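# Insert the held peg into the plate's hole

## Task

The left gripper starts out holding a peg a little above a plate, near the plate's hole. Lower the peg into that hole until it sits on the hole's bottom. Forcing or wedging the peg too hard ends the attempt as a failure.

## Robot and tools

Robot: two arms, left_arm and right_arm, each a six-joint arm with a parallel two-finger gripper and a wrist camera (cam_left_wrist, cam_right_wrist, both 896x504). Only the left arm matters here, since it already holds the peg. The right arm can stay where it is, but its gripper still needs its current opening resent.

Frame: the scene frame has its origin at table height, midway between the nominal arm bases. +x points out over the table, +z points up, and the left arm is on the +y side. Image left and right do not match arm names. The calibrated bases are left_arm at (-0.002, +0.321, -0.001) m and right_arm at (0, -0.302, +0.004) m. Results print end_effector_position in metres and end_effector_quat_wxyz in this frame. That position is the point between the finger pads, roughly 1 cm behind the fingertips. The fingers point along the gripper's +z and open along its y. Printed values can be off by a few centimetres.

Rows: every motion command uses rows of 14 numbers, each in [-1, 1]. The first seven are for left_arm: dx, dy, dz, rx, ry, rz, opening. The next seven are the same for right_arm. dx, dy, dz are offsets along the scene axes, where 1.0 = 0.6 m, so 0.01 is 6 mm. rx, ry, rz form one rotation vector about the hand's position, where 1.0 = 180 degrees. All six are offsets from that arm's Hand target at the start of the call, not absolute poses. opening is absolute: +1 is fully open (0.094 m) and -1 is closed. To keep the peg gripped, resend the left arm's present opening command each time. A 0 in the opening slot is a real command to go half-open and could drop the peg. To leave an arm's pose alone, send six zeros.

execute_actions(actions, cameras): actions is a list of actions. Each action is a table of up to 15 rows, and each row lasts one 1/30 s step. If a table is short, its last row is held for the rest of the 15 steps. Each row is measured from the Hand target the action started at, so sending the same offset again moves further. An empty list returns state and images only.

move(target, speed, blend, opening_speed, blocking, cameras): drives the grippers in straight lines toward the target. target is one 14-number row, or a list of up to 15 rows. Every row in the list is an offset from the same starting Hand targets. speed is in m/s, from 0.002 to 2.9, default 0.25. Turn rate is capped at twice that in rad/s. Use slow speeds near contact, for example 0.01 to 0.03, because contact force grows with speed and with how far the target lies beyond the contact point. blend is a corner rounding distance in metres. opening_speed is the rate along the -1 to +1 scale, minimum 0.2. With blocking=false the call returns after 0.5 s while the move keeps going. stop brakes a running move. The result adds a move: line:
- done: within 10 mm and 2 degrees of the target.
- off_target: came to rest short, for example against the plate or because of friction or weight.
- held: a check withheld steps.
- fault or moving: other endings.

limits=paced means the command was clipped, and limits=held means steps were withheld.

wait(seconds 0 to 10) lets time run. zoom_image(camera, region [x0,y0,x1,y1] in pixels, at most 504x504) enlarges part of the latest image. finished_scene ends the scene for good. read_manual only returns licence texts.

Reading results:
- Hand target is the last commanded pose after clipping; the next offsets count from it.
- Grippers often settle short of it by a centimetre or so. That alone does not mean contact. The next command, even all zeros, asks for the pose again.
- If an arm is blocked by an object, it keeps pushing until you command the target back past the gripper's real position, for example upward.
- grip_measured is the finger opening on the command scale. grip_effort_nm is motor effort: negative means closing, and it is not a pad force.
- Joint torques include gravity and offsets. Joints 1 to 3 wrap at ±28 N m.
- A Joint velocities line that reads within noise means that arm is still.
- Orientation commands are clipped to within 40 degrees of the measured orientation.

Suggested order:
1. Call with no actions to see the state and images.
2. Use zoom_image on cam_left_wrist, and cam_right_wrist if it sees the plate, to line the peg up over the hole. The calibration gives K and T_world_to_cam.
3. Correct x and y with small offsets.
4. Lower slowly in a few steps, checking the images and watching for off_target while the end effector's z stops dropping.
5. Once the peg rests on the bottom, stop pressing and ease the target back up to where the hand actually is.
6. Optionally open the gripper gently and lift clear. Then call finished_scene; the peg must stay in place without the robot.

Avoid:
- Jamming: if the peg binds, back off and realign rather than push.
- Fast contact and hard presses.
- Dropping the peg or letting anything fall off the table.
- Contact between the arms, and running a path close past an arm's own base.
- Holding against an unreachable pose, which heats motors: a MOTOR HOT line appears at 75 °C, and at 90 °C that arm folds and stops working.
- The fixtures behind the bases (bar, plate, rail) give no warning before contact.
- Thinking time lets the scene run, and a loose object may be nudged now and then.

Each tool is called after ">>>" by a JSON object that holds its "fn" and its "kwargs", one argument or row to a line.

## Session

>>> {"fn": "execute_actions", "kwargs": {
  "actions": []
}}

Scene clock: 0.00 s.
left_arm: end_effector_position=(+0.2786, +0.1627, +0.1127) grip_measured=-0.086 grip_effort_nm=n/a end_effector_quat_wxyz=(+0.007, +0.864, +0.503, -0.022) | right_arm: end_effector_position=(+0.3987, -0.3076, +0.3943) grip_measured=+1.000 grip_effort_nm=n/a end_effector_quat_wxyz=(+0.692, +0.006, +0.722, -0.006)
Joint positions: left_arm=[-0.517 1.76 1.472 -1.284 0.017 1.572 0.043] | right_arm=[0 1.047 1.047 0 0 0 0.094]
Joint velocities: within noise
Joint torques (N m): no reading
Motor temperatures (°C): left_arm=[29 36 32 36 29 27 30] | right_arm=[27 36 33 36 27 28 27]
Heat: left arm: 36 °C; right arm: 36 °C.
Hand target: left_arm +0.2795, +0.1597, +0.1222; +0.020, +0.865, +0.501, -0.019 | right_arm +0.3953, -0.3075, +0.3984; +0.694, +0.006, +0.720, -0.006
Tool commands: left_gripper/opening=-1.0 right_gripper/opening=+1.0

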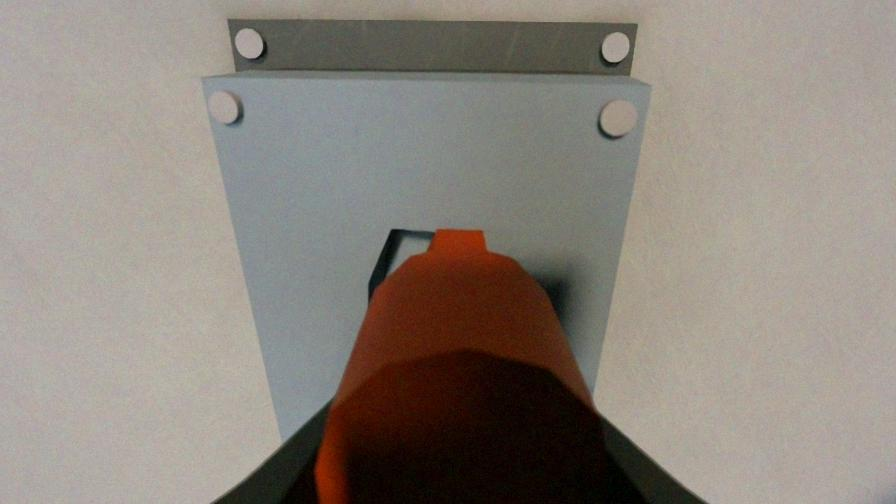

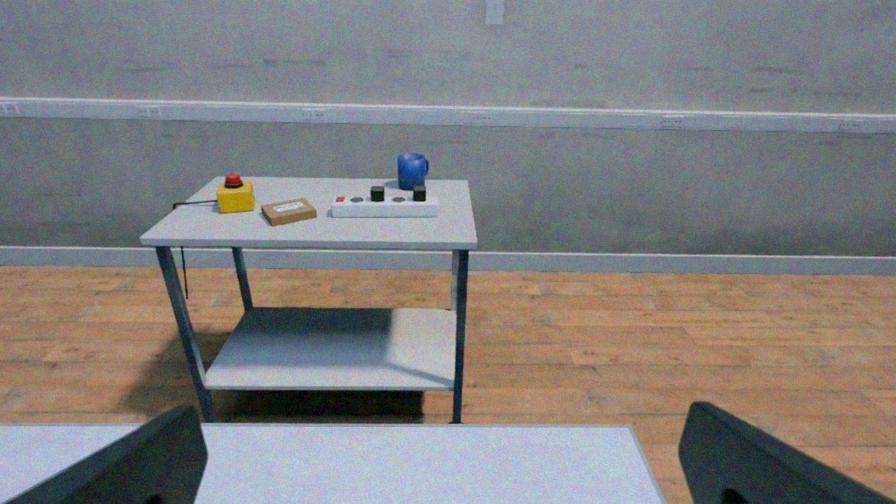

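>>> {"fn": "zoom_image", "kwargs": {
  "camera": "cam_left_wrist",
  "region": [320, 180, 620, 380]
}}

Scaled by 1.680 from the camera's 896x504 image, which has a finer 1280x720 frame.

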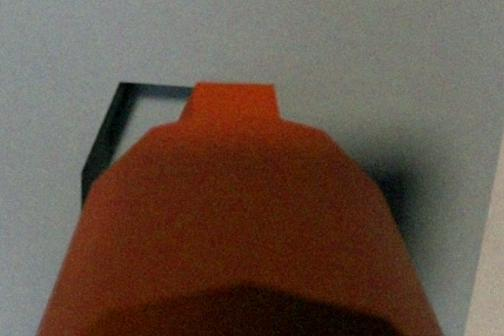

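>>> {"fn": "move", "kwargs": {
  "target": [
    [0,0,0,0,0,0,-1, 0.041,0.3,-0.18,0.1667,0.61,-0.1062,1]
  ],
  "speed": 0.3
}}

Scene clock: 88.43 s.
left_arm: end_effector_position=(+0.2786, +0.1627, +0.1127) grip_measured=-0.085 grip_effort_nm=-0.994 end_effector_quat_wxyz=(+0.007, +0.864, +0.503, -0.022) | right_arm: end_effector_position=(+0.4212, -0.1266, +0.2913) grip_measured=+1.000 grip_effort_nm=0.002 end_effector_quat_wxyz=(+0.058, +0.297, +0.911, +0.279)
Joint positions: left_arm=[-0.517 1.76 1.472 -1.284 0.017 1.572 0.043] | right_arm=[0.266 2.043 2.496 -1.559 -0.394 0.964 0.094]
Joint velocities: left_arm=[within noise] | right_arm=[-0.012 -0.012 -0.002 0.154 -0.051 0.022 0]
Joint torques (N m): left_arm=[-0.21 -9.66 6.37 0.14 0.09 0.03] | right_arm=[-0.59 -8.68 7.57 0.72 -0.31 0.09]
Motor temperatures (°C): left_arm=[28 39 34 33 28 27 32] | right_arm=[27 35 35 40 26 28 27]
Heat: left arm: 39 °C; right arm: 40 °C.
Hand target: left_arm +0.2795, +0.1597, +0.1222; +0.020, +0.865, +0.501, -0.019 | right_arm +0.4200, -0.1276, +0.2906; -0.205, +0.253, +0.944, +0.058
Off the commanded pose: left_arm 0.010 m, 2 deg | right_arm 0.002 m, 41 deg; orientation clipped.
joint sent to its limit (right arm) — joint 4 (wrist pitch), lower limit. The joint targets are off in orientation, not in position.
move: off_target (right_arm); limits=paced
camera_calibration:
cam_right_wrist: T_world_to_cam=[[-0.508853, -0.681468, -0.525995, 0.282641], [-0.858422, 0.355784, 0.3695, 0.343272], [-0.0646618, 0.639547, -0.766028, 0.416048], [0, 0, 0, 1]] pos_world=[0.465397, -0.195602, 0.340533]

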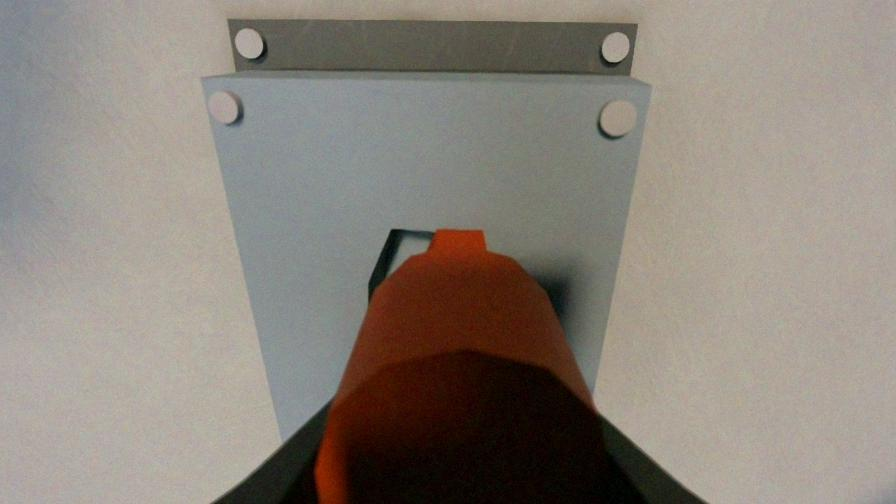

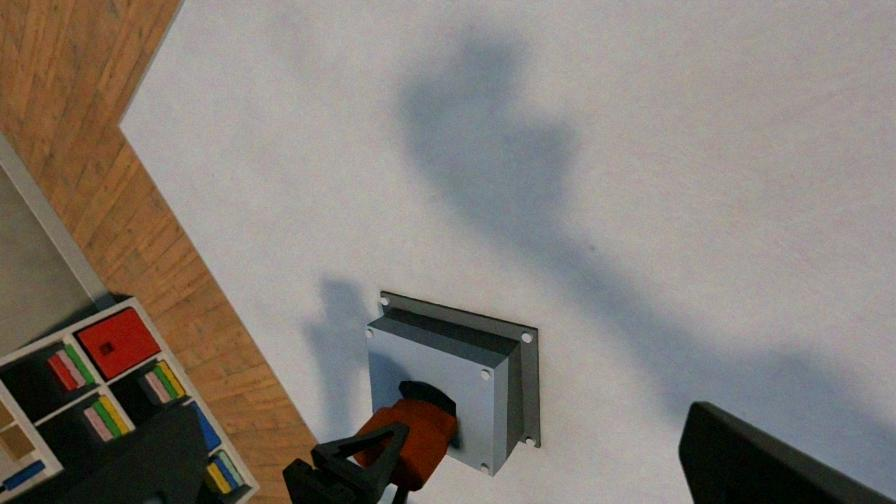

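>>> {"fn": "zoom_image", "kwargs": {
  "camera": "cam_right_wrist",
  "region": [270, 270, 570, 504]
}}

Scaled by 1.680 from the camera's 896x504 image, which has a finer 1280x720 frame.

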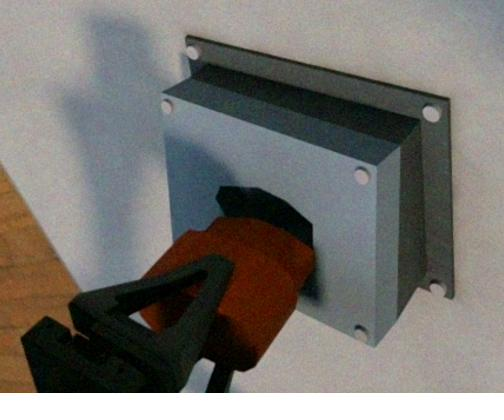

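>>> {"fn": "move", "kwargs": {
  "target": [
    [0,0,0,0,0,0,-1, -0.083,0.179,-0.118,0.1929,-0.1685,0.1629,1]
  ],
  "speed": 0.3
}}

Scene clock: 136.87 s.
left_arm: end_effector_position=(+0.2786, +0.1627, +0.1127) grip_measured=-0.085 grip_effort_nm=-0.989 end_effector_quat_wxyz=(+0.007, +0.864, +0.503, -0.022) | right_arm: end_effector_position=(+0.3748, -0.0245, +0.2208) grip_measured=+1.000 grip_effort_nm=-0.002 end_effector_quat_wxyz=(-0.017, -0.074, +0.938, +0.337)
Joint positions: left_arm=[-0.517 1.76 1.472 -1.284 0.017 1.572 0.043] | right_arm=[0.43 2.117 2.26 -1.452 -0.64 0.328 0.094]
Joint velocities: within noise
Joint torques (N m): left_arm=[-0.16 -9.76 6.32 0.14 0.1 0.01] | right_arm=[0.7 -9.94 7.8 0.38 -0.5 -0.12]
Motor temperatures (°C): left_arm=[28 39 33 31 28 26 32] | right_arm=[27 39 33 36 26 27 27]
Heat: left arm: 39 °C; right arm: 39 °C.
Hand target: left_arm +0.2795, +0.1597, +0.1222; +0.020, +0.865, +0.501, -0.019 | right_arm +0.3701, -0.0201, +0.2198; -0.029, -0.082, +0.936, +0.341
Off the commanded pose: left_arm 0.010 m, 2 deg | right_arm 0.006 m, 2 deg.
move: done
camera_calibration:
cam_right_wrist: T_world_to_cam=[[0.137057, -0.773286, -0.619068, 0.0677016], [-0.88583, -0.375372, 0.272766, 0.306966], [-0.443306, 0.511004, -0.736447, 0.425989], [0, 0, 0, 1]] pos_world=[0.451484, -0.0501032, 0.2719]

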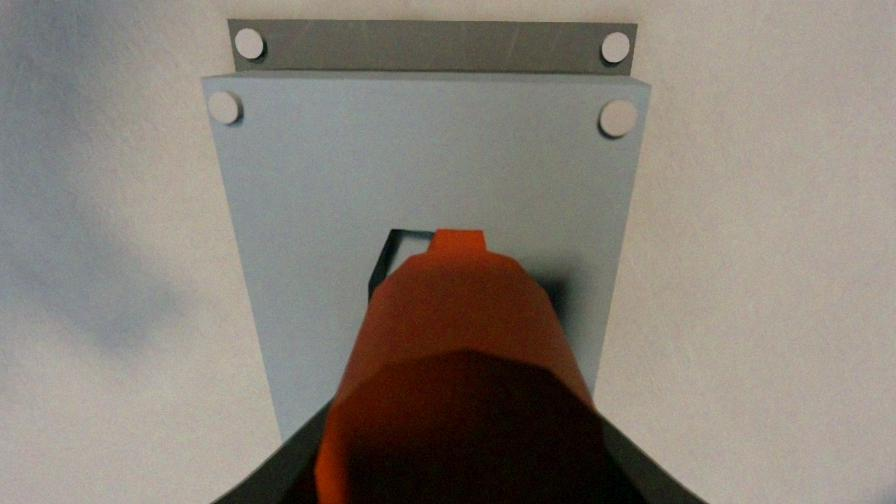

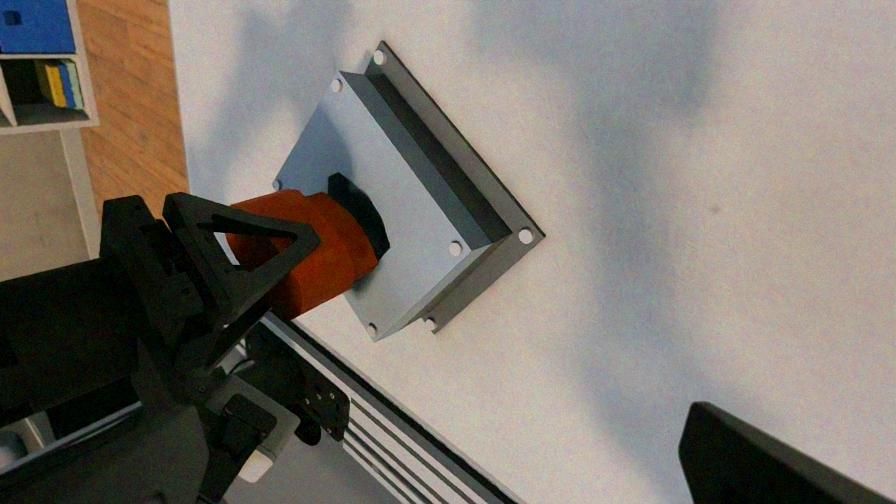

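>>> {"fn": "zoom_image", "kwargs": {
  "camera": "cam_right_wrist",
  "region": [220, 130, 480, 350]
}}

>>> {"fn": "zoom_image", "kwargs": {
  "camera": "cam_left_wrist",
  "region": [350, 210, 570, 330]
}}

Scaled by 1.938 from the camera's 896x504 image, which has a finer 1280x720 frame.

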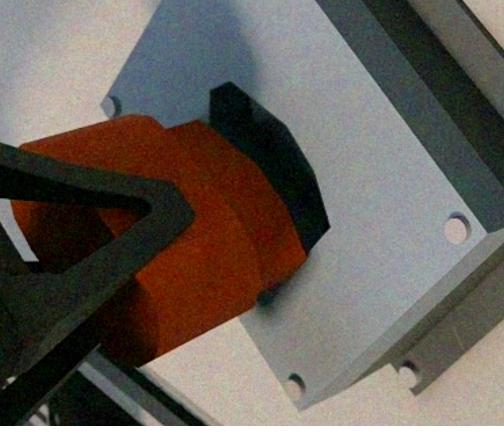

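Scaled by 2.291 from the camera's 896x504 image, which has a finer 1280x720 frame.

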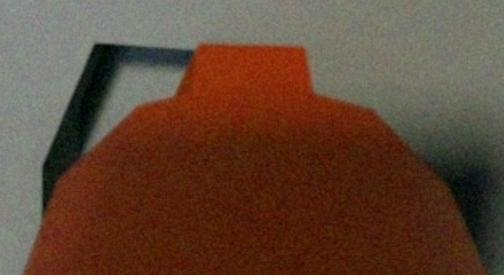

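>>> {"fn": "move", "kwargs": {
  "target": [
    [0,0,0.1,0,0,0,-1, 0,0,0,0,0,0,1]
  ],
  "speed": 0.15
}}

Scene clock: 164.30 s.
left_arm: end_effector_position=(+0.2794, +0.1642, +0.1741) grip_measured=-0.085 grip_effort_nm=-0.994 end_effector_quat_wxyz=(+0.013, +0.864, +0.503, -0.019) | right_arm: end_effector_position=(+0.3747, -0.0246, +0.2208) grip_measured=+1.000 grip_effort_nm=0.002 end_effector_quat_wxyz=(-0.018, -0.075, +0.938, +0.337)
Joint positions: left_arm=[-0.517 1.76 1.716 -1.513 0.017 1.572 0.043] | right_arm=[0.43 2.117 2.26 -1.453 -0.64 0.327 0.094]
Joint velocities: within noise
Joint torques (N m): left_arm=[-0.62 -7.53 8.12 0 0.09 -0.04] | right_arm=[0.73 -9.94 7.8 0.37 -0.5 -0.12]
Motor temperatures (°C): left_arm=[28 39 33 31 28 26 32] | right_arm=[27 38 33 34 26 27 27]
Heat: left arm: 39 °C; right arm: 38 °C.
Hand target: left_arm +0.2795, +0.1597, +0.1823; +0.020, +0.865, +0.501, -0.019 | right_arm +0.3701, -0.0201, +0.2198; -0.029, -0.082, +0.936, +0.341
Off the commanded pose: left_arm 0.009 m, 1 deg | right_arm 0.006 m, 2 deg.
move: done
camera_calibration:
cam_left_wrist: T_world_to_cam=[[-0.878115, 0.477675, -0.0272248, 0.174889], [0.433408, 0.818261, 0.377632, -0.283002], [0.202662, 0.319805, -0.925555, 0.139175], [0, 0, 0, 1]] pos_world=[0.248023, 0.103521, 0.240446]
cam_right_wrist: T_world_to_cam=[[0.13742, -0.773131, -0.61918, 0.0676036], [-0.885464, -0.376046, 0.273026, 0.306519], [-0.443925, 0.510742, -0.736256, 0.426113], [0, 0, 0, 1]] pos_world=[0.451284, -0.0501023, 0.2719]

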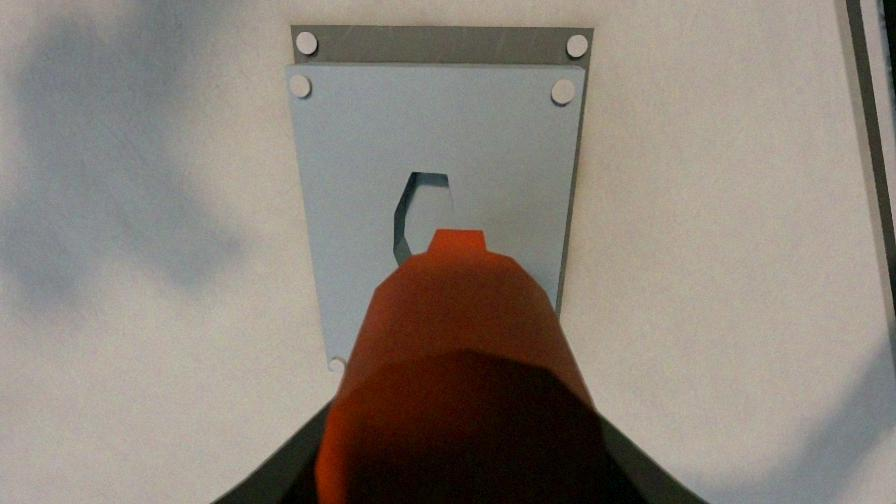

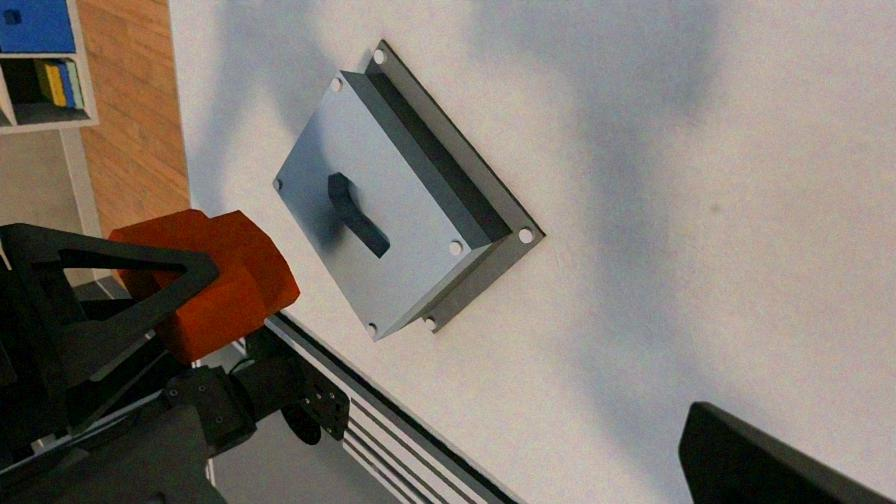

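>>> {"fn": "zoom_image", "kwargs": {
  "camera": "cam_right_wrist",
  "region": [270, 130, 450, 290]
}}

>>> {"fn": "zoom_image", "kwargs": {
  "camera": "cam_left_wrist",
  "region": [360, 150, 580, 320]
}}

>>> {"fn": "zoom_image", "kwargs": {
  "camera": "cam_right_wrist",
  "region": [80, 180, 340, 400]
}}

Scaled by 2.800 from the camera's 896x504 image, which has a finer 1280x720 frame.

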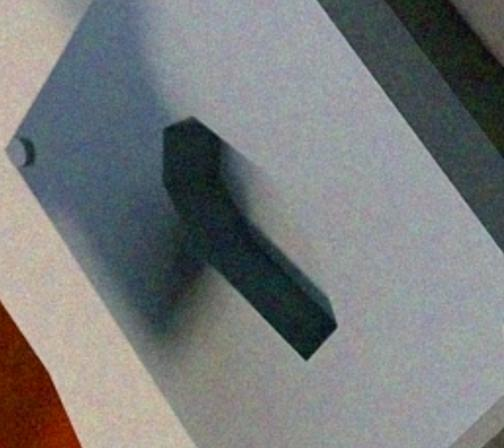

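Scaled by 2.291 from the camera's 896x504 image, which has a finer 1280x720 frame.

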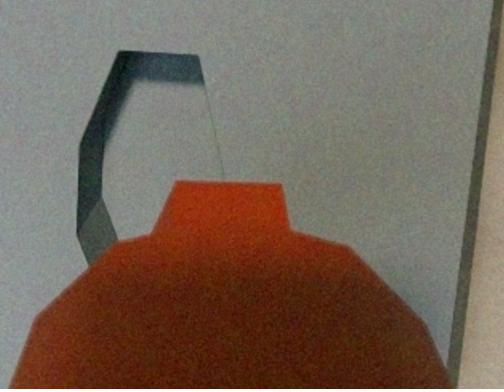

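Scaled by 1.938 from the camera's 896x504 image, which has a finer 1280x720 frame.

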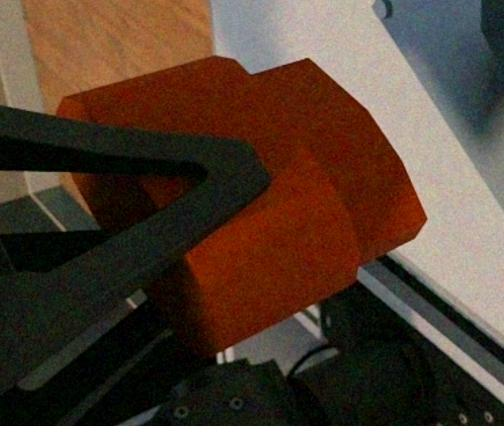

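>>> {"fn": "move", "kwargs": {
  "target": [
    [0.0375,0.065,0,0,0,0,-1, 0,0,0,0,0,0,1]
  ],
  "speed": 0.15
}}

>>> {"fn": "zoom_image", "kwargs": {
  "camera": "cam_left_wrist",
  "region": [340, 40, 580, 260]
}}

Scene clock: 219.07 s.
left_arm: end_effector_position=(+0.3000, +0.2019, +0.1743) grip_measured=-0.085 grip_effort_nm=-0.994 end_effector_quat_wxyz=(+0.013, +0.863, +0.505, -0.018) | right_arm: end_effector_position=(+0.3747, -0.0246, +0.2208) grip_measured=+1.000 grip_effort_nm=-0.002 end_effector_quat_wxyz=(-0.018, -0.075, +0.938, +0.337)
Joint positions: left_arm=[-0.383 1.772 1.735 -1.523 0.018 1.7 0.043] | right_arm=[0.43 2.117 2.26 -1.453 -0.64 0.327 0.094]
Joint velocities: within noise
Joint torques (N m): left_arm=[-0.06 -7.31 8.42 -0.03 0.11 0.06] | right_arm=[0.69 -9.95 7.8 0.37 -0.52 -0.11]
Motor temperatures (°C): left_arm=[27 38 32 30 28 26 32] | right_arm=[27 38 33 33 26 27 27]
Heat: left arm: 38 °C; right arm: 38 °C.
Hand target: left_arm +0.3019, +0.1986, +0.1823; +0.020, +0.865, +0.501, -0.019 | right_arm +0.3701, -0.0201, +0.2198; -0.029, -0.082, +0.936, +0.341
Off the commanded pose: left_arm 0.009 m, 1 deg | right_arm 0.006 m, 2 deg.
move: done
camera_calibration:
cam_left_wrist: T_world_to_cam=[[-0.880668, 0.472961, -0.0270525, 0.176684], [0.428887, 0.82025, 0.378479, -0.322012], [0.201195, 0.321711, -0.925215, 0.123207], [0, 0, 0, 1]] pos_world=[0.268918, 0.140928, 0.240647]
cam_right_wrist: T_world_to_cam=[[0.13742, -0.773131, -0.61918, 0.0676036], [-0.885464, -0.376046, 0.273026, 0.306519], [-0.443925, 0.510742, -0.736256, 0.426113], [0, 0, 0, 1]] pos_world=[0.451284, -0.0501023, 0.2719]

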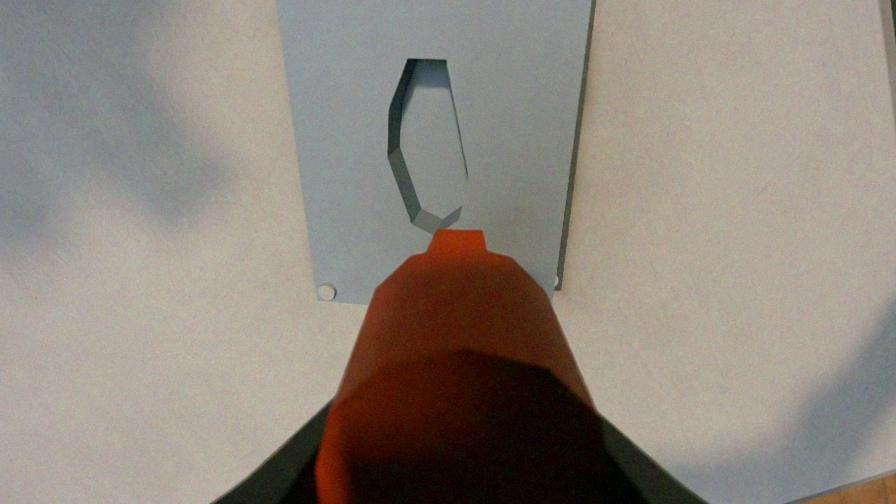

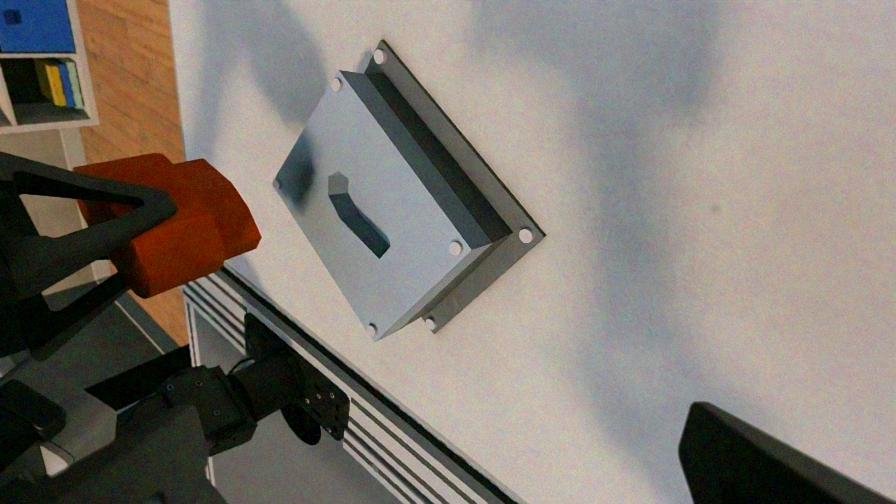

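Scaled by 2.100 from the camera's 896x504 image, which has a finer 1280x720 frame.

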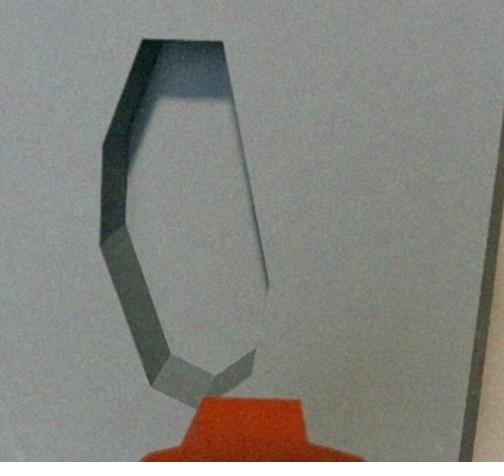

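>>> {"fn": "zoom_image", "kwargs": {
  "camera": "cam_right_wrist",
  "region": [70, 140, 270, 310]
}}

>>> {"fn": "zoom_image", "kwargs": {
  "camera": "cam_right_wrist",
  "region": [300, 150, 420, 280]
}}

>>> {"fn": "zoom_image", "kwargs": {
  "camera": "cam_left_wrist",
  "region": [370, 40, 490, 160]
}}

>>> {"fn": "zoom_image", "kwargs": {
  "camera": "cam_left_wrist",
  "region": [370, 140, 500, 260]
}}

Scaled by 2.520 from the camera's 896x504 image, which has a finer 1280x720 frame.

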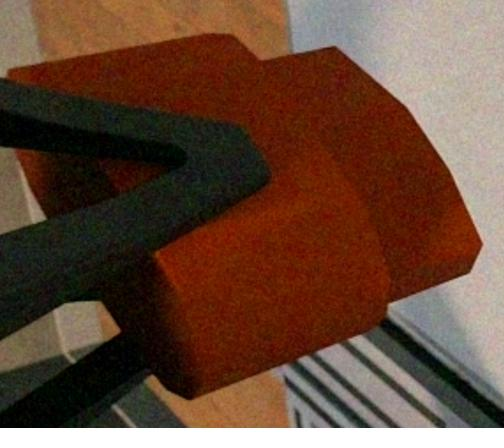

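Scaled by 3.877 from the camera's 896x504 image, which has a finer 1280x720 frame.

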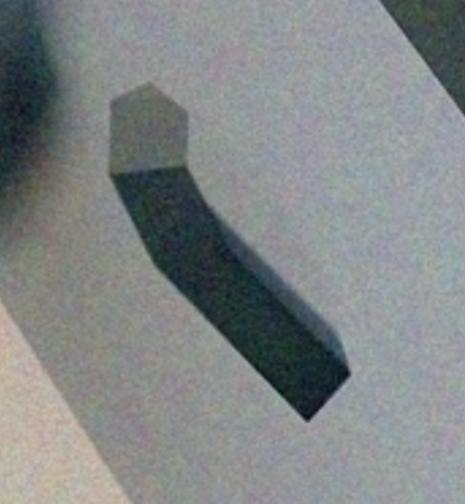

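Scaled by 4.200 from the camera's 896x504 image, which has a finer 1280x720 frame.

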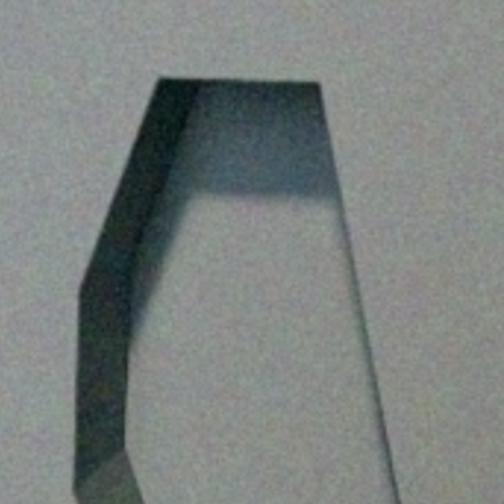

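Scaled by 3.877 from the camera's 896x504 image, which has a finer 1280x720 frame.

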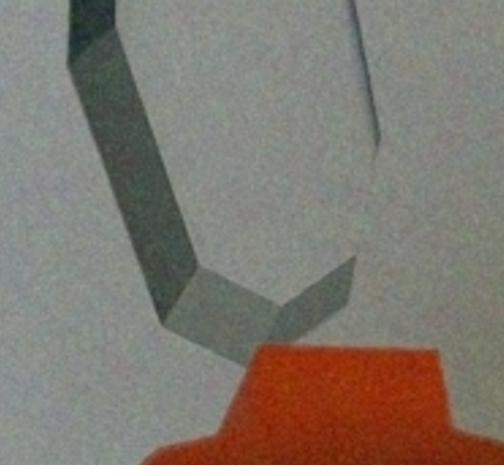

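>>> {"fn": "zoom_image", "kwargs": {
  "camera": "cam_right_wrist",
  "region": [320, 162, 400, 266]
}}

>>> {"fn": "zoom_image", "kwargs": {
  "camera": "cam_right_wrist",
  "region": [160, 140, 280, 270]
}}

Scaled by 4.846 from the camera's 896x504 image, which has a finer 1280x720 frame.

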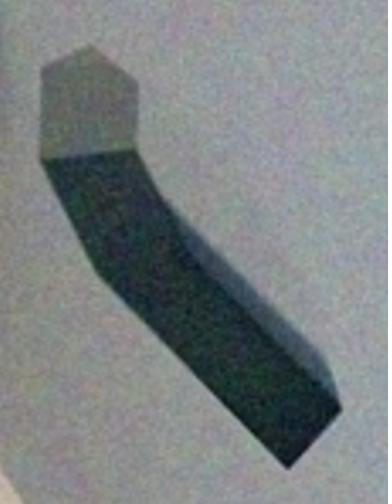

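Scaled by 3.877 from the camera's 896x504 image, which has a finer 1280x720 frame.

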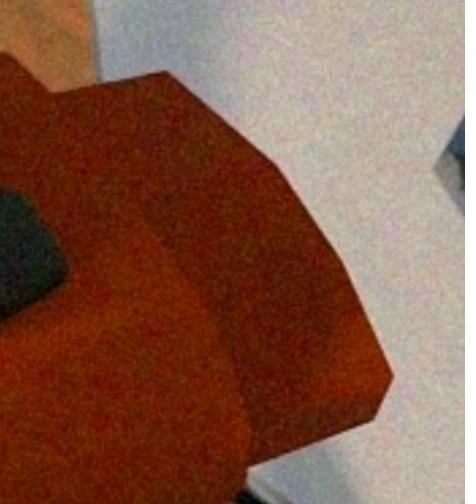

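>>> {"fn": "zoom_image", "kwargs": {
  "camera": "cam_left_wrist",
  "region": [390, 215, 530, 295]
}}

Scaled by 3.600 from the camera's 896x504 image, which has a finer 1280x720 frame.

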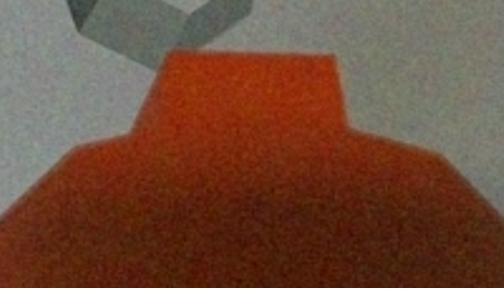

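>>> {"fn": "move", "kwargs": {
  "target": [
    [-0.1017,-0.03,-0.0883,0,0,0,-1, -0.083,0.1,-0.142,0,0,0,-0.8]
  ],
  "speed": 0.15
}}

>>> {"fn": "zoom_image", "kwargs": {
  "camera": "cam_right_wrist",
  "region": [200, 110, 420, 330]
}}

>>> {"fn": "zoom_image", "kwargs": {
  "camera": "cam_left_wrist",
  "region": [200, 130, 520, 350]
}}

Scene clock: 553.10 s.
left_arm: end_effector_position=(+0.2435, +0.1829, +0.1216) grip_measured=-0.085 grip_effort_nm=-0.994 end_effector_quat_wxyz=(+0.003, +0.865, +0.502, -0.025) | right_arm: end_effector_position=(+0.3262, +0.0408, +0.1287) grip_measured=-0.798 grip_effort_nm=-0.085 end_effector_quat_wxyz=(-0.032, -0.080, +0.937, +0.339)
Joint positions: left_arm=[-0.517 1.614 1.341 -1.309 0.017 1.574 0.043] | right_arm=[0.617 2.004 1.7 -0.91 -0.601 0.527 0.009]
Joint velocities: within noise
Joint torques (N m): left_arm=[-0.58 -10.03 4.49 0.27 0.1 -0.05] | right_arm=[0.5 -13.33 5.41 0.84 -0.34 0.04]
Motor temperatures (°C): left_arm=[27 36 35 27 27 26 32] | right_arm=[26 39 33 30 26 27 27]
Heat: left arm: 36 °C; right arm: 39 °C.
Hand target: left_arm +0.2410, +0.1806, +0.1293; +0.021, +0.865, +0.501, -0.019 | right_arm +0.3204, +0.0399, +0.1347; -0.029, -0.082, +0.936, +0.341
Off the commanded pose: left_arm 0.008 m, 2 deg | right_arm 0.008 m, 0 deg.
move: done
camera_calibration:
cam_left_wrist: T_world_to_cam=[[-0.877205, 0.48011, -0.00253981, 0.129339], [0.443546, 0.812402, 0.37851, -0.264518], [0.18379, 0.330904, -0.925594, 0.0945095], [0, 0, 0, 1]] pos_world=[0.213413, 0.121524, 0.187929]
cam_right_wrist: T_world_to_cam=[[0.138375, -0.769241, -0.623795, 0.0679702], [-0.870821, -0.394507, 0.293318, 0.306773], [-0.471724, 0.502626, -0.724461, 0.311333], [0, 0, 0, 1]] pos_world=[0.404602, 0.0168251, 0.177966]

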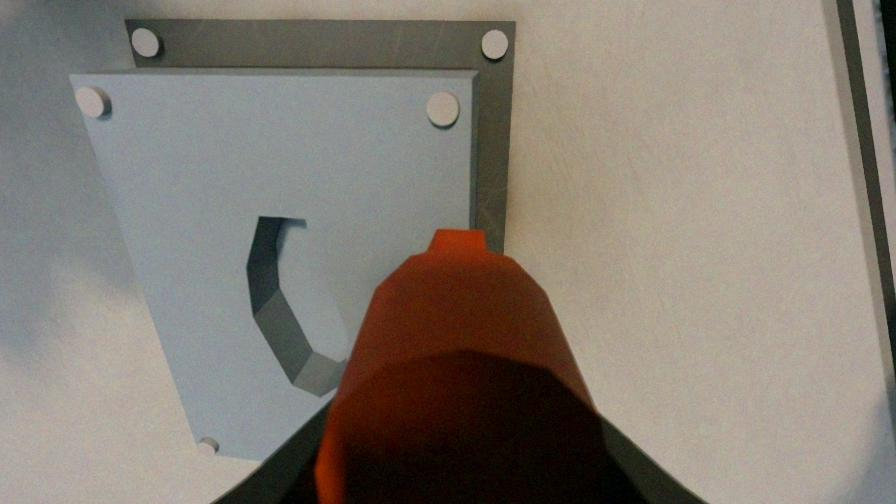

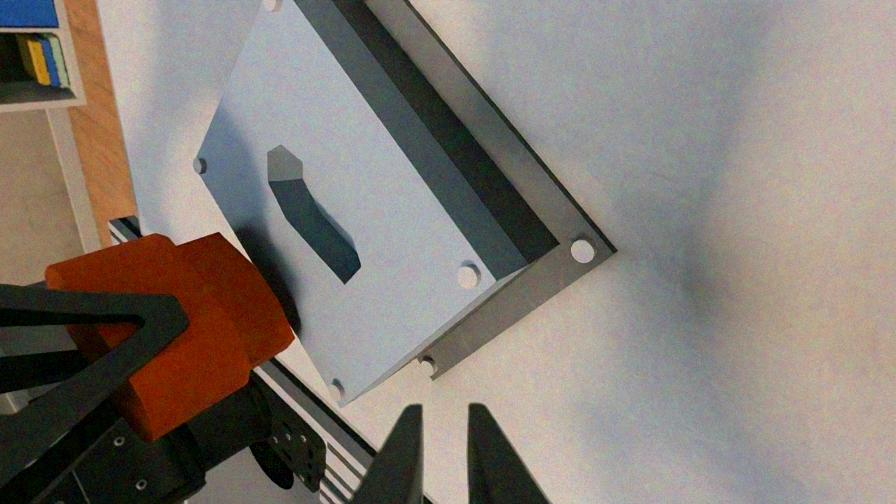

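Scaled by 2.291 from the camera's 896x504 image, which has a finer 1280x720 frame.

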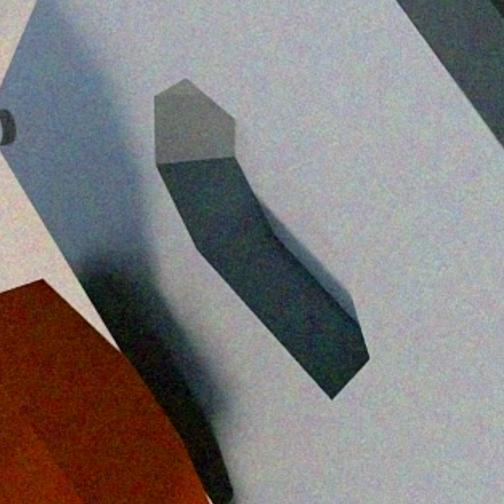

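Scaled by 1.575 from the camera's 896x504 image, which has a finer 1280x720 frame.

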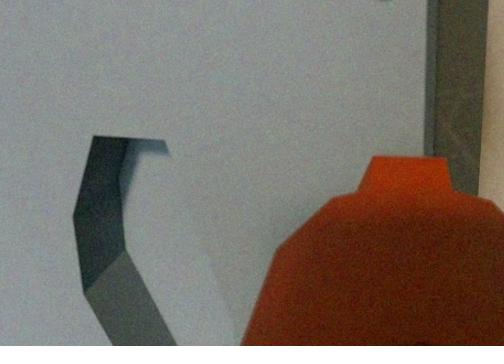

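>>> {"fn": "zoom_image", "kwargs": {
  "camera": "cam_right_wrist",
  "region": [160, 220, 310, 390]
}}

>>> {"fn": "zoom_image", "kwargs": {
  "camera": "cam_right_wrist",
  "region": [250, 130, 370, 300]
}}

Scaled by 2.965 from the camera's 896x504 image, which has a finer 1280x720 frame.

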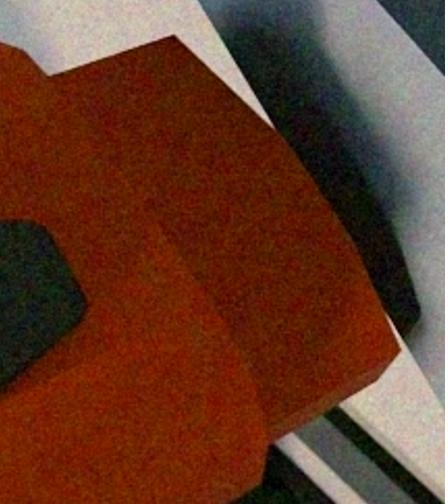

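Scaled by 2.965 from the camera's 896x504 image, which has a finer 1280x720 frame.

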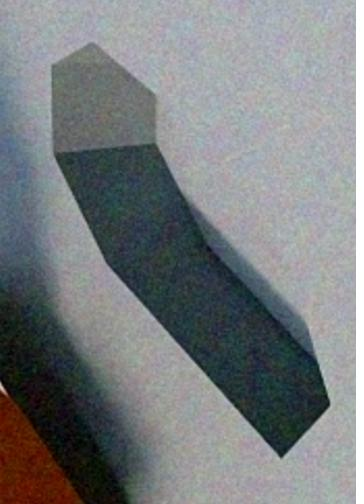

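>>> {"fn": "zoom_image", "kwargs": {
  "camera": "cam_left_wrist",
  "region": [150, 380, 350, 500]
}}

>>> {"fn": "zoom_image", "kwargs": {
  "camera": "cam_left_wrist",
  "region": [40, 0, 540, 300]
}}

>>> {"fn": "zoom_image", "kwargs": {
  "camera": "cam_left_wrist",
  "region": [220, 190, 370, 420]
}}

Scaled by 2.520 from the camera's 896x504 image, which has a finer 1280x720 frame.

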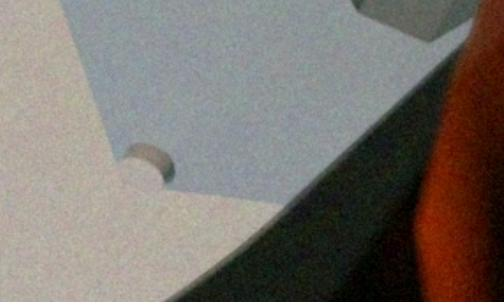

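Scaled by 1.008 from the camera's 896x504 image, which has a finer 1280x720 frame.

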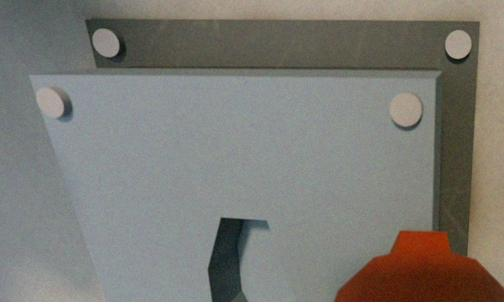

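Scaled by 2.191 from the camera's 896x504 image, which has a finer 1280x720 frame.

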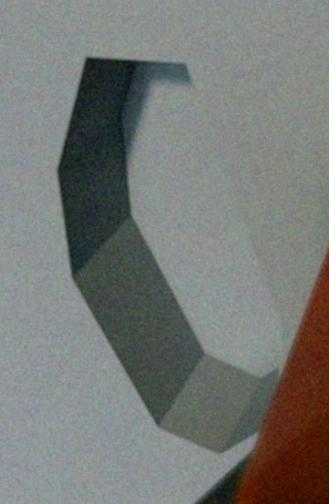

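>>> {"fn": "wait", "kwargs": {
  "seconds": 0
}}

Scene clock: 693.63 s.
left_arm: end_effector_position=(+0.2436, +0.1829, +0.1216) grip_measured=-0.085 grip_effort_nm=-0.994 end_effector_quat_wxyz=(+0.003, +0.865, +0.502, -0.025) | right_arm: end_effector_position=(+0.3264, +0.0409, +0.1288) grip_measured=-0.798 grip_effort_nm=-0.081 end_effector_quat_wxyz=(-0.032, -0.080, +0.937, +0.339)
Joint positions: left_arm=[-0.517 1.614 1.341 -1.308 0.017 1.573 0.043] | right_arm=[0.617 2.004 1.7 -0.91 -0.601 0.527 0.009]
Joint velocities: within noise
Joint torques (N m): left_arm=[-0.5 -10.13 4.45 0.25 0.1 -0.06] | right_arm=[0.49 -13.29 5.44 0.83 -0.32 0.06]
Motor temperatures (°C): left_arm=[26 37 31 27 27 26 32] | right_arm=[26 44 32 30 25 27 27]
Heat: left arm: 37 °C; right arm: 44 °C.
Hand target: left_arm +0.2410, +0.1807, +0.1293; +0.020, +0.865, +0.501, -0.019 | right_arm +0.3204, +0.0398, +0.1346; -0.029, -0.082, +0.936, +0.341
Tool commands: left_gripper/opening=-1.0 right_gripper/opening=-0.8
Off the commanded pose: left_arm 0.008 m, 2 deg | right_arm 0.008 m, 0 deg.
camera_calibration:
cam_left_wrist: T_world_to_cam=[[-0.877382, 0.479784, -0.00293615, 0.129626], [0.443111, 0.812635, 0.378519, -0.264419], [0.183993, 0.330805, -0.925589, 0.0944922], [0, 0, 0, 1]] pos_world=[0.213513, 0.121425, 0.187929]
cam_right_wrist: T_world_to_cam=[[0.138405, -0.769038, -0.624039, 0.0681233], [-0.871035, -0.394388, 0.292841, 0.307039], [-0.471319, 0.503029, -0.724445, 0.311231], [0, 0, 0, 1]] pos_world=[0.404702, 0.016924, 0.178067]

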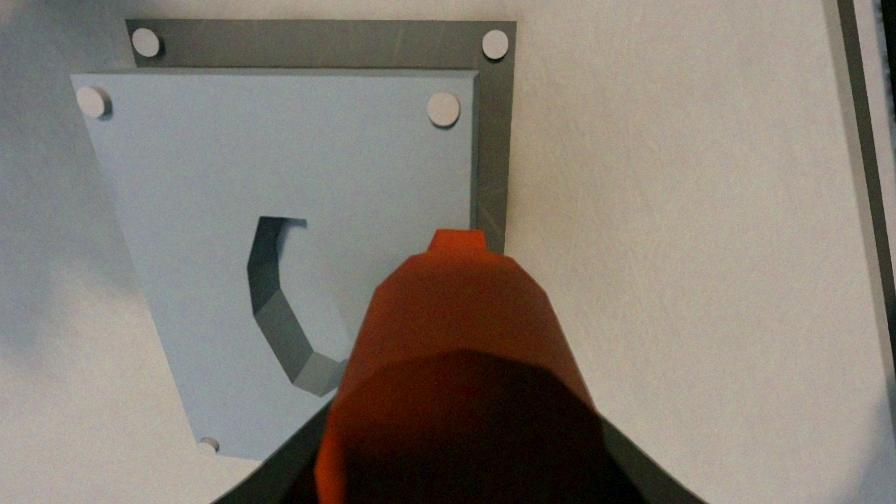

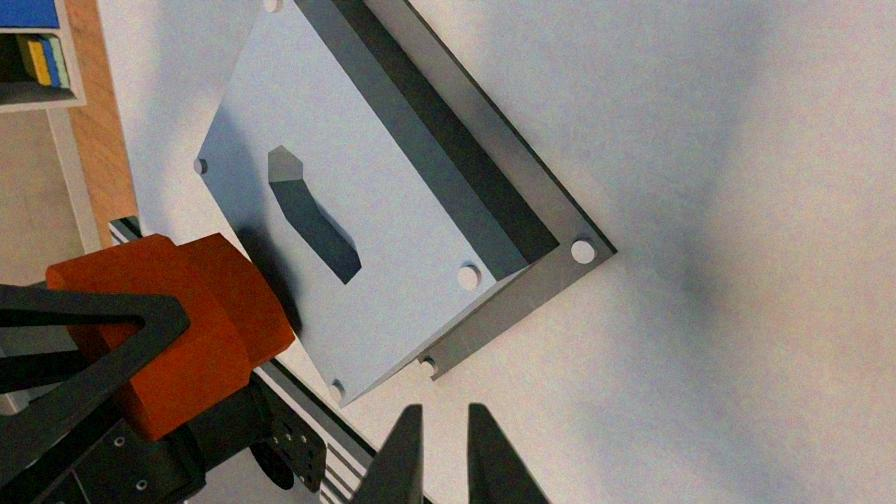

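>>> {"fn": "zoom_image", "kwargs": {
  "camera": "cam_right_wrist",
  "region": [20, 200, 320, 460]
}}

>>> {"fn": "zoom_image", "kwargs": {
  "camera": "cam_right_wrist",
  "region": [380, 180, 640, 400]
}}

Scaled by 1.680 from the camera's 896x504 image, which has a finer 1280x720 frame.

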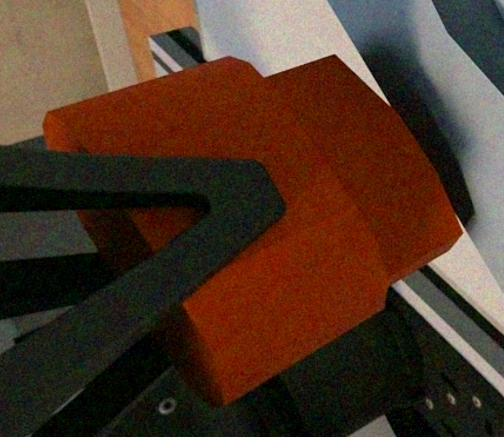

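Scaled by 1.938 from the camera's 896x504 image, which has a finer 1280x720 frame.

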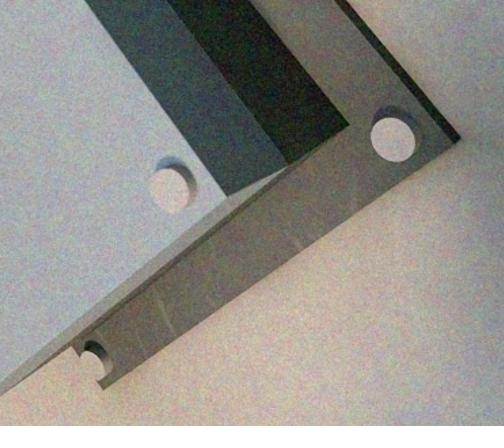

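>>> {"fn": "zoom_image", "kwargs": {
  "camera": "cam_left_wrist",
  "region": [40, 0, 220, 130]
}}

>>> {"fn": "zoom_image", "kwargs": {
  "camera": "cam_left_wrist",
  "region": [400, 0, 560, 250]
}}

>>> {"fn": "zoom_image", "kwargs": {
  "camera": "cam_left_wrist",
  "region": [150, 380, 330, 480]
}}

Scaled by 2.800 from the camera's 896x504 image, which has a finer 1280x720 frame.

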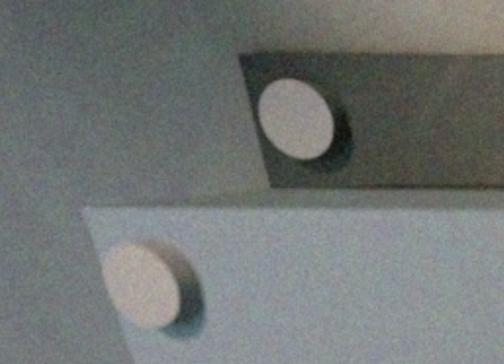

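Scaled by 2.016 from the camera's 896x504 image, which has a finer 1280x720 frame.

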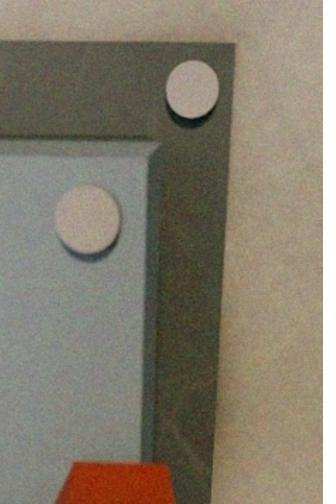

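Scaled by 2.800 from the camera's 896x504 image, which has a finer 1280x720 frame.

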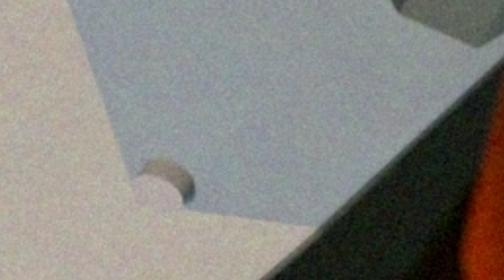

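>>> {"fn": "zoom_image", "kwargs": {
  "camera": "cam_right_wrist",
  "region": [180, 0, 340, 200]
}}

>>> {"fn": "zoom_image", "kwargs": {
  "camera": "cam_right_wrist",
  "region": [280, 320, 460, 430]
}}

>>> {"fn": "zoom_image", "kwargs": {
  "camera": "cam_right_wrist",
  "region": [230, 120, 400, 310]
}}

Scaled by 2.520 from the camera's 896x504 image, which has a finer 1280x720 frame.

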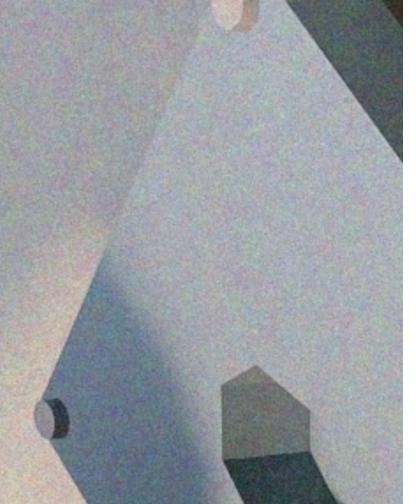

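Scaled by 2.800 from the camera's 896x504 image, which has a finer 1280x720 frame.

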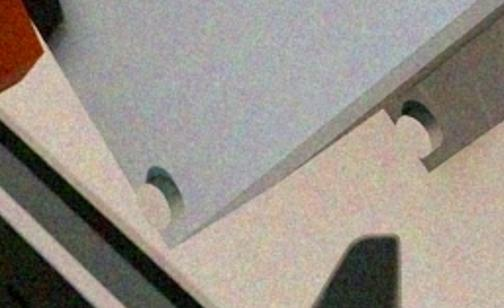

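Scaled by 2.653 from the camera's 896x504 image, which has a finer 1280x720 frame.

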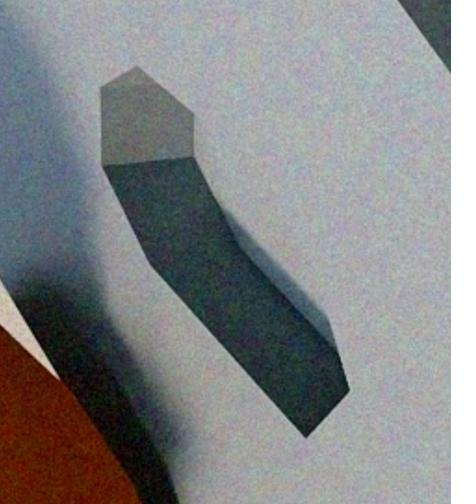

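>>> {"fn": "zoom_image", "kwargs": {
  "camera": "cam_left_wrist",
  "region": [225, 195, 365, 405]
}}

Scaled by 2.400 from the camera's 896x504 image, which has a finer 1280x720 frame.

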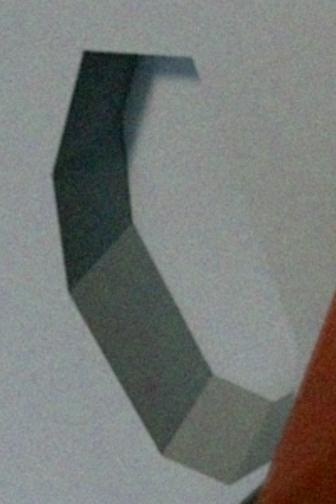

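>>> {"fn": "zoom_image", "kwargs": {
  "camera": "cam_left_wrist",
  "region": [370, 210, 550, 310]
}}

>>> {"fn": "zoom_image", "kwargs": {
  "camera": "cam_right_wrist",
  "region": [140, 210, 310, 390]
}}

Scaled by 2.800 from the camera's 896x504 image, which has a finer 1280x720 frame.

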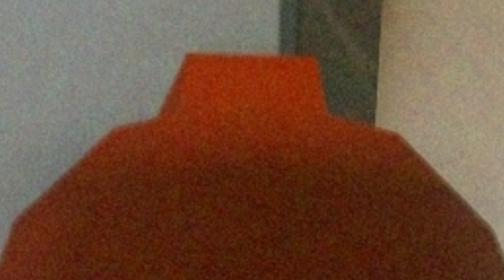

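Scaled by 2.800 from the camera's 896x504 image, which has a finer 1280x720 frame.

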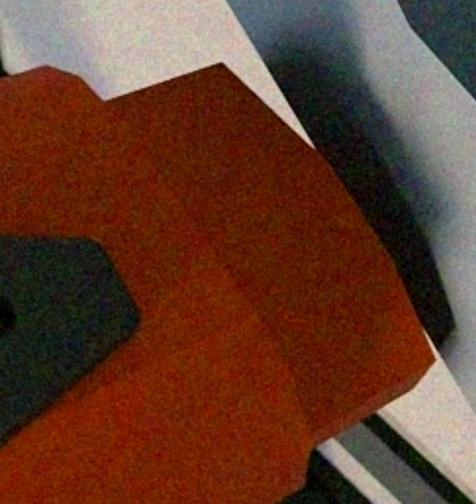

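>>> {"fn": "zoom_image", "kwargs": {
  "camera": "cam_right_wrist",
  "region": [260, 135, 370, 295]
}}

Scaled by 3.150 from the camera's 896x504 image, which has a finer 1280x720 frame.

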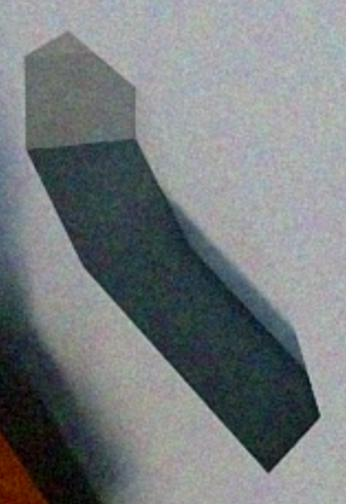

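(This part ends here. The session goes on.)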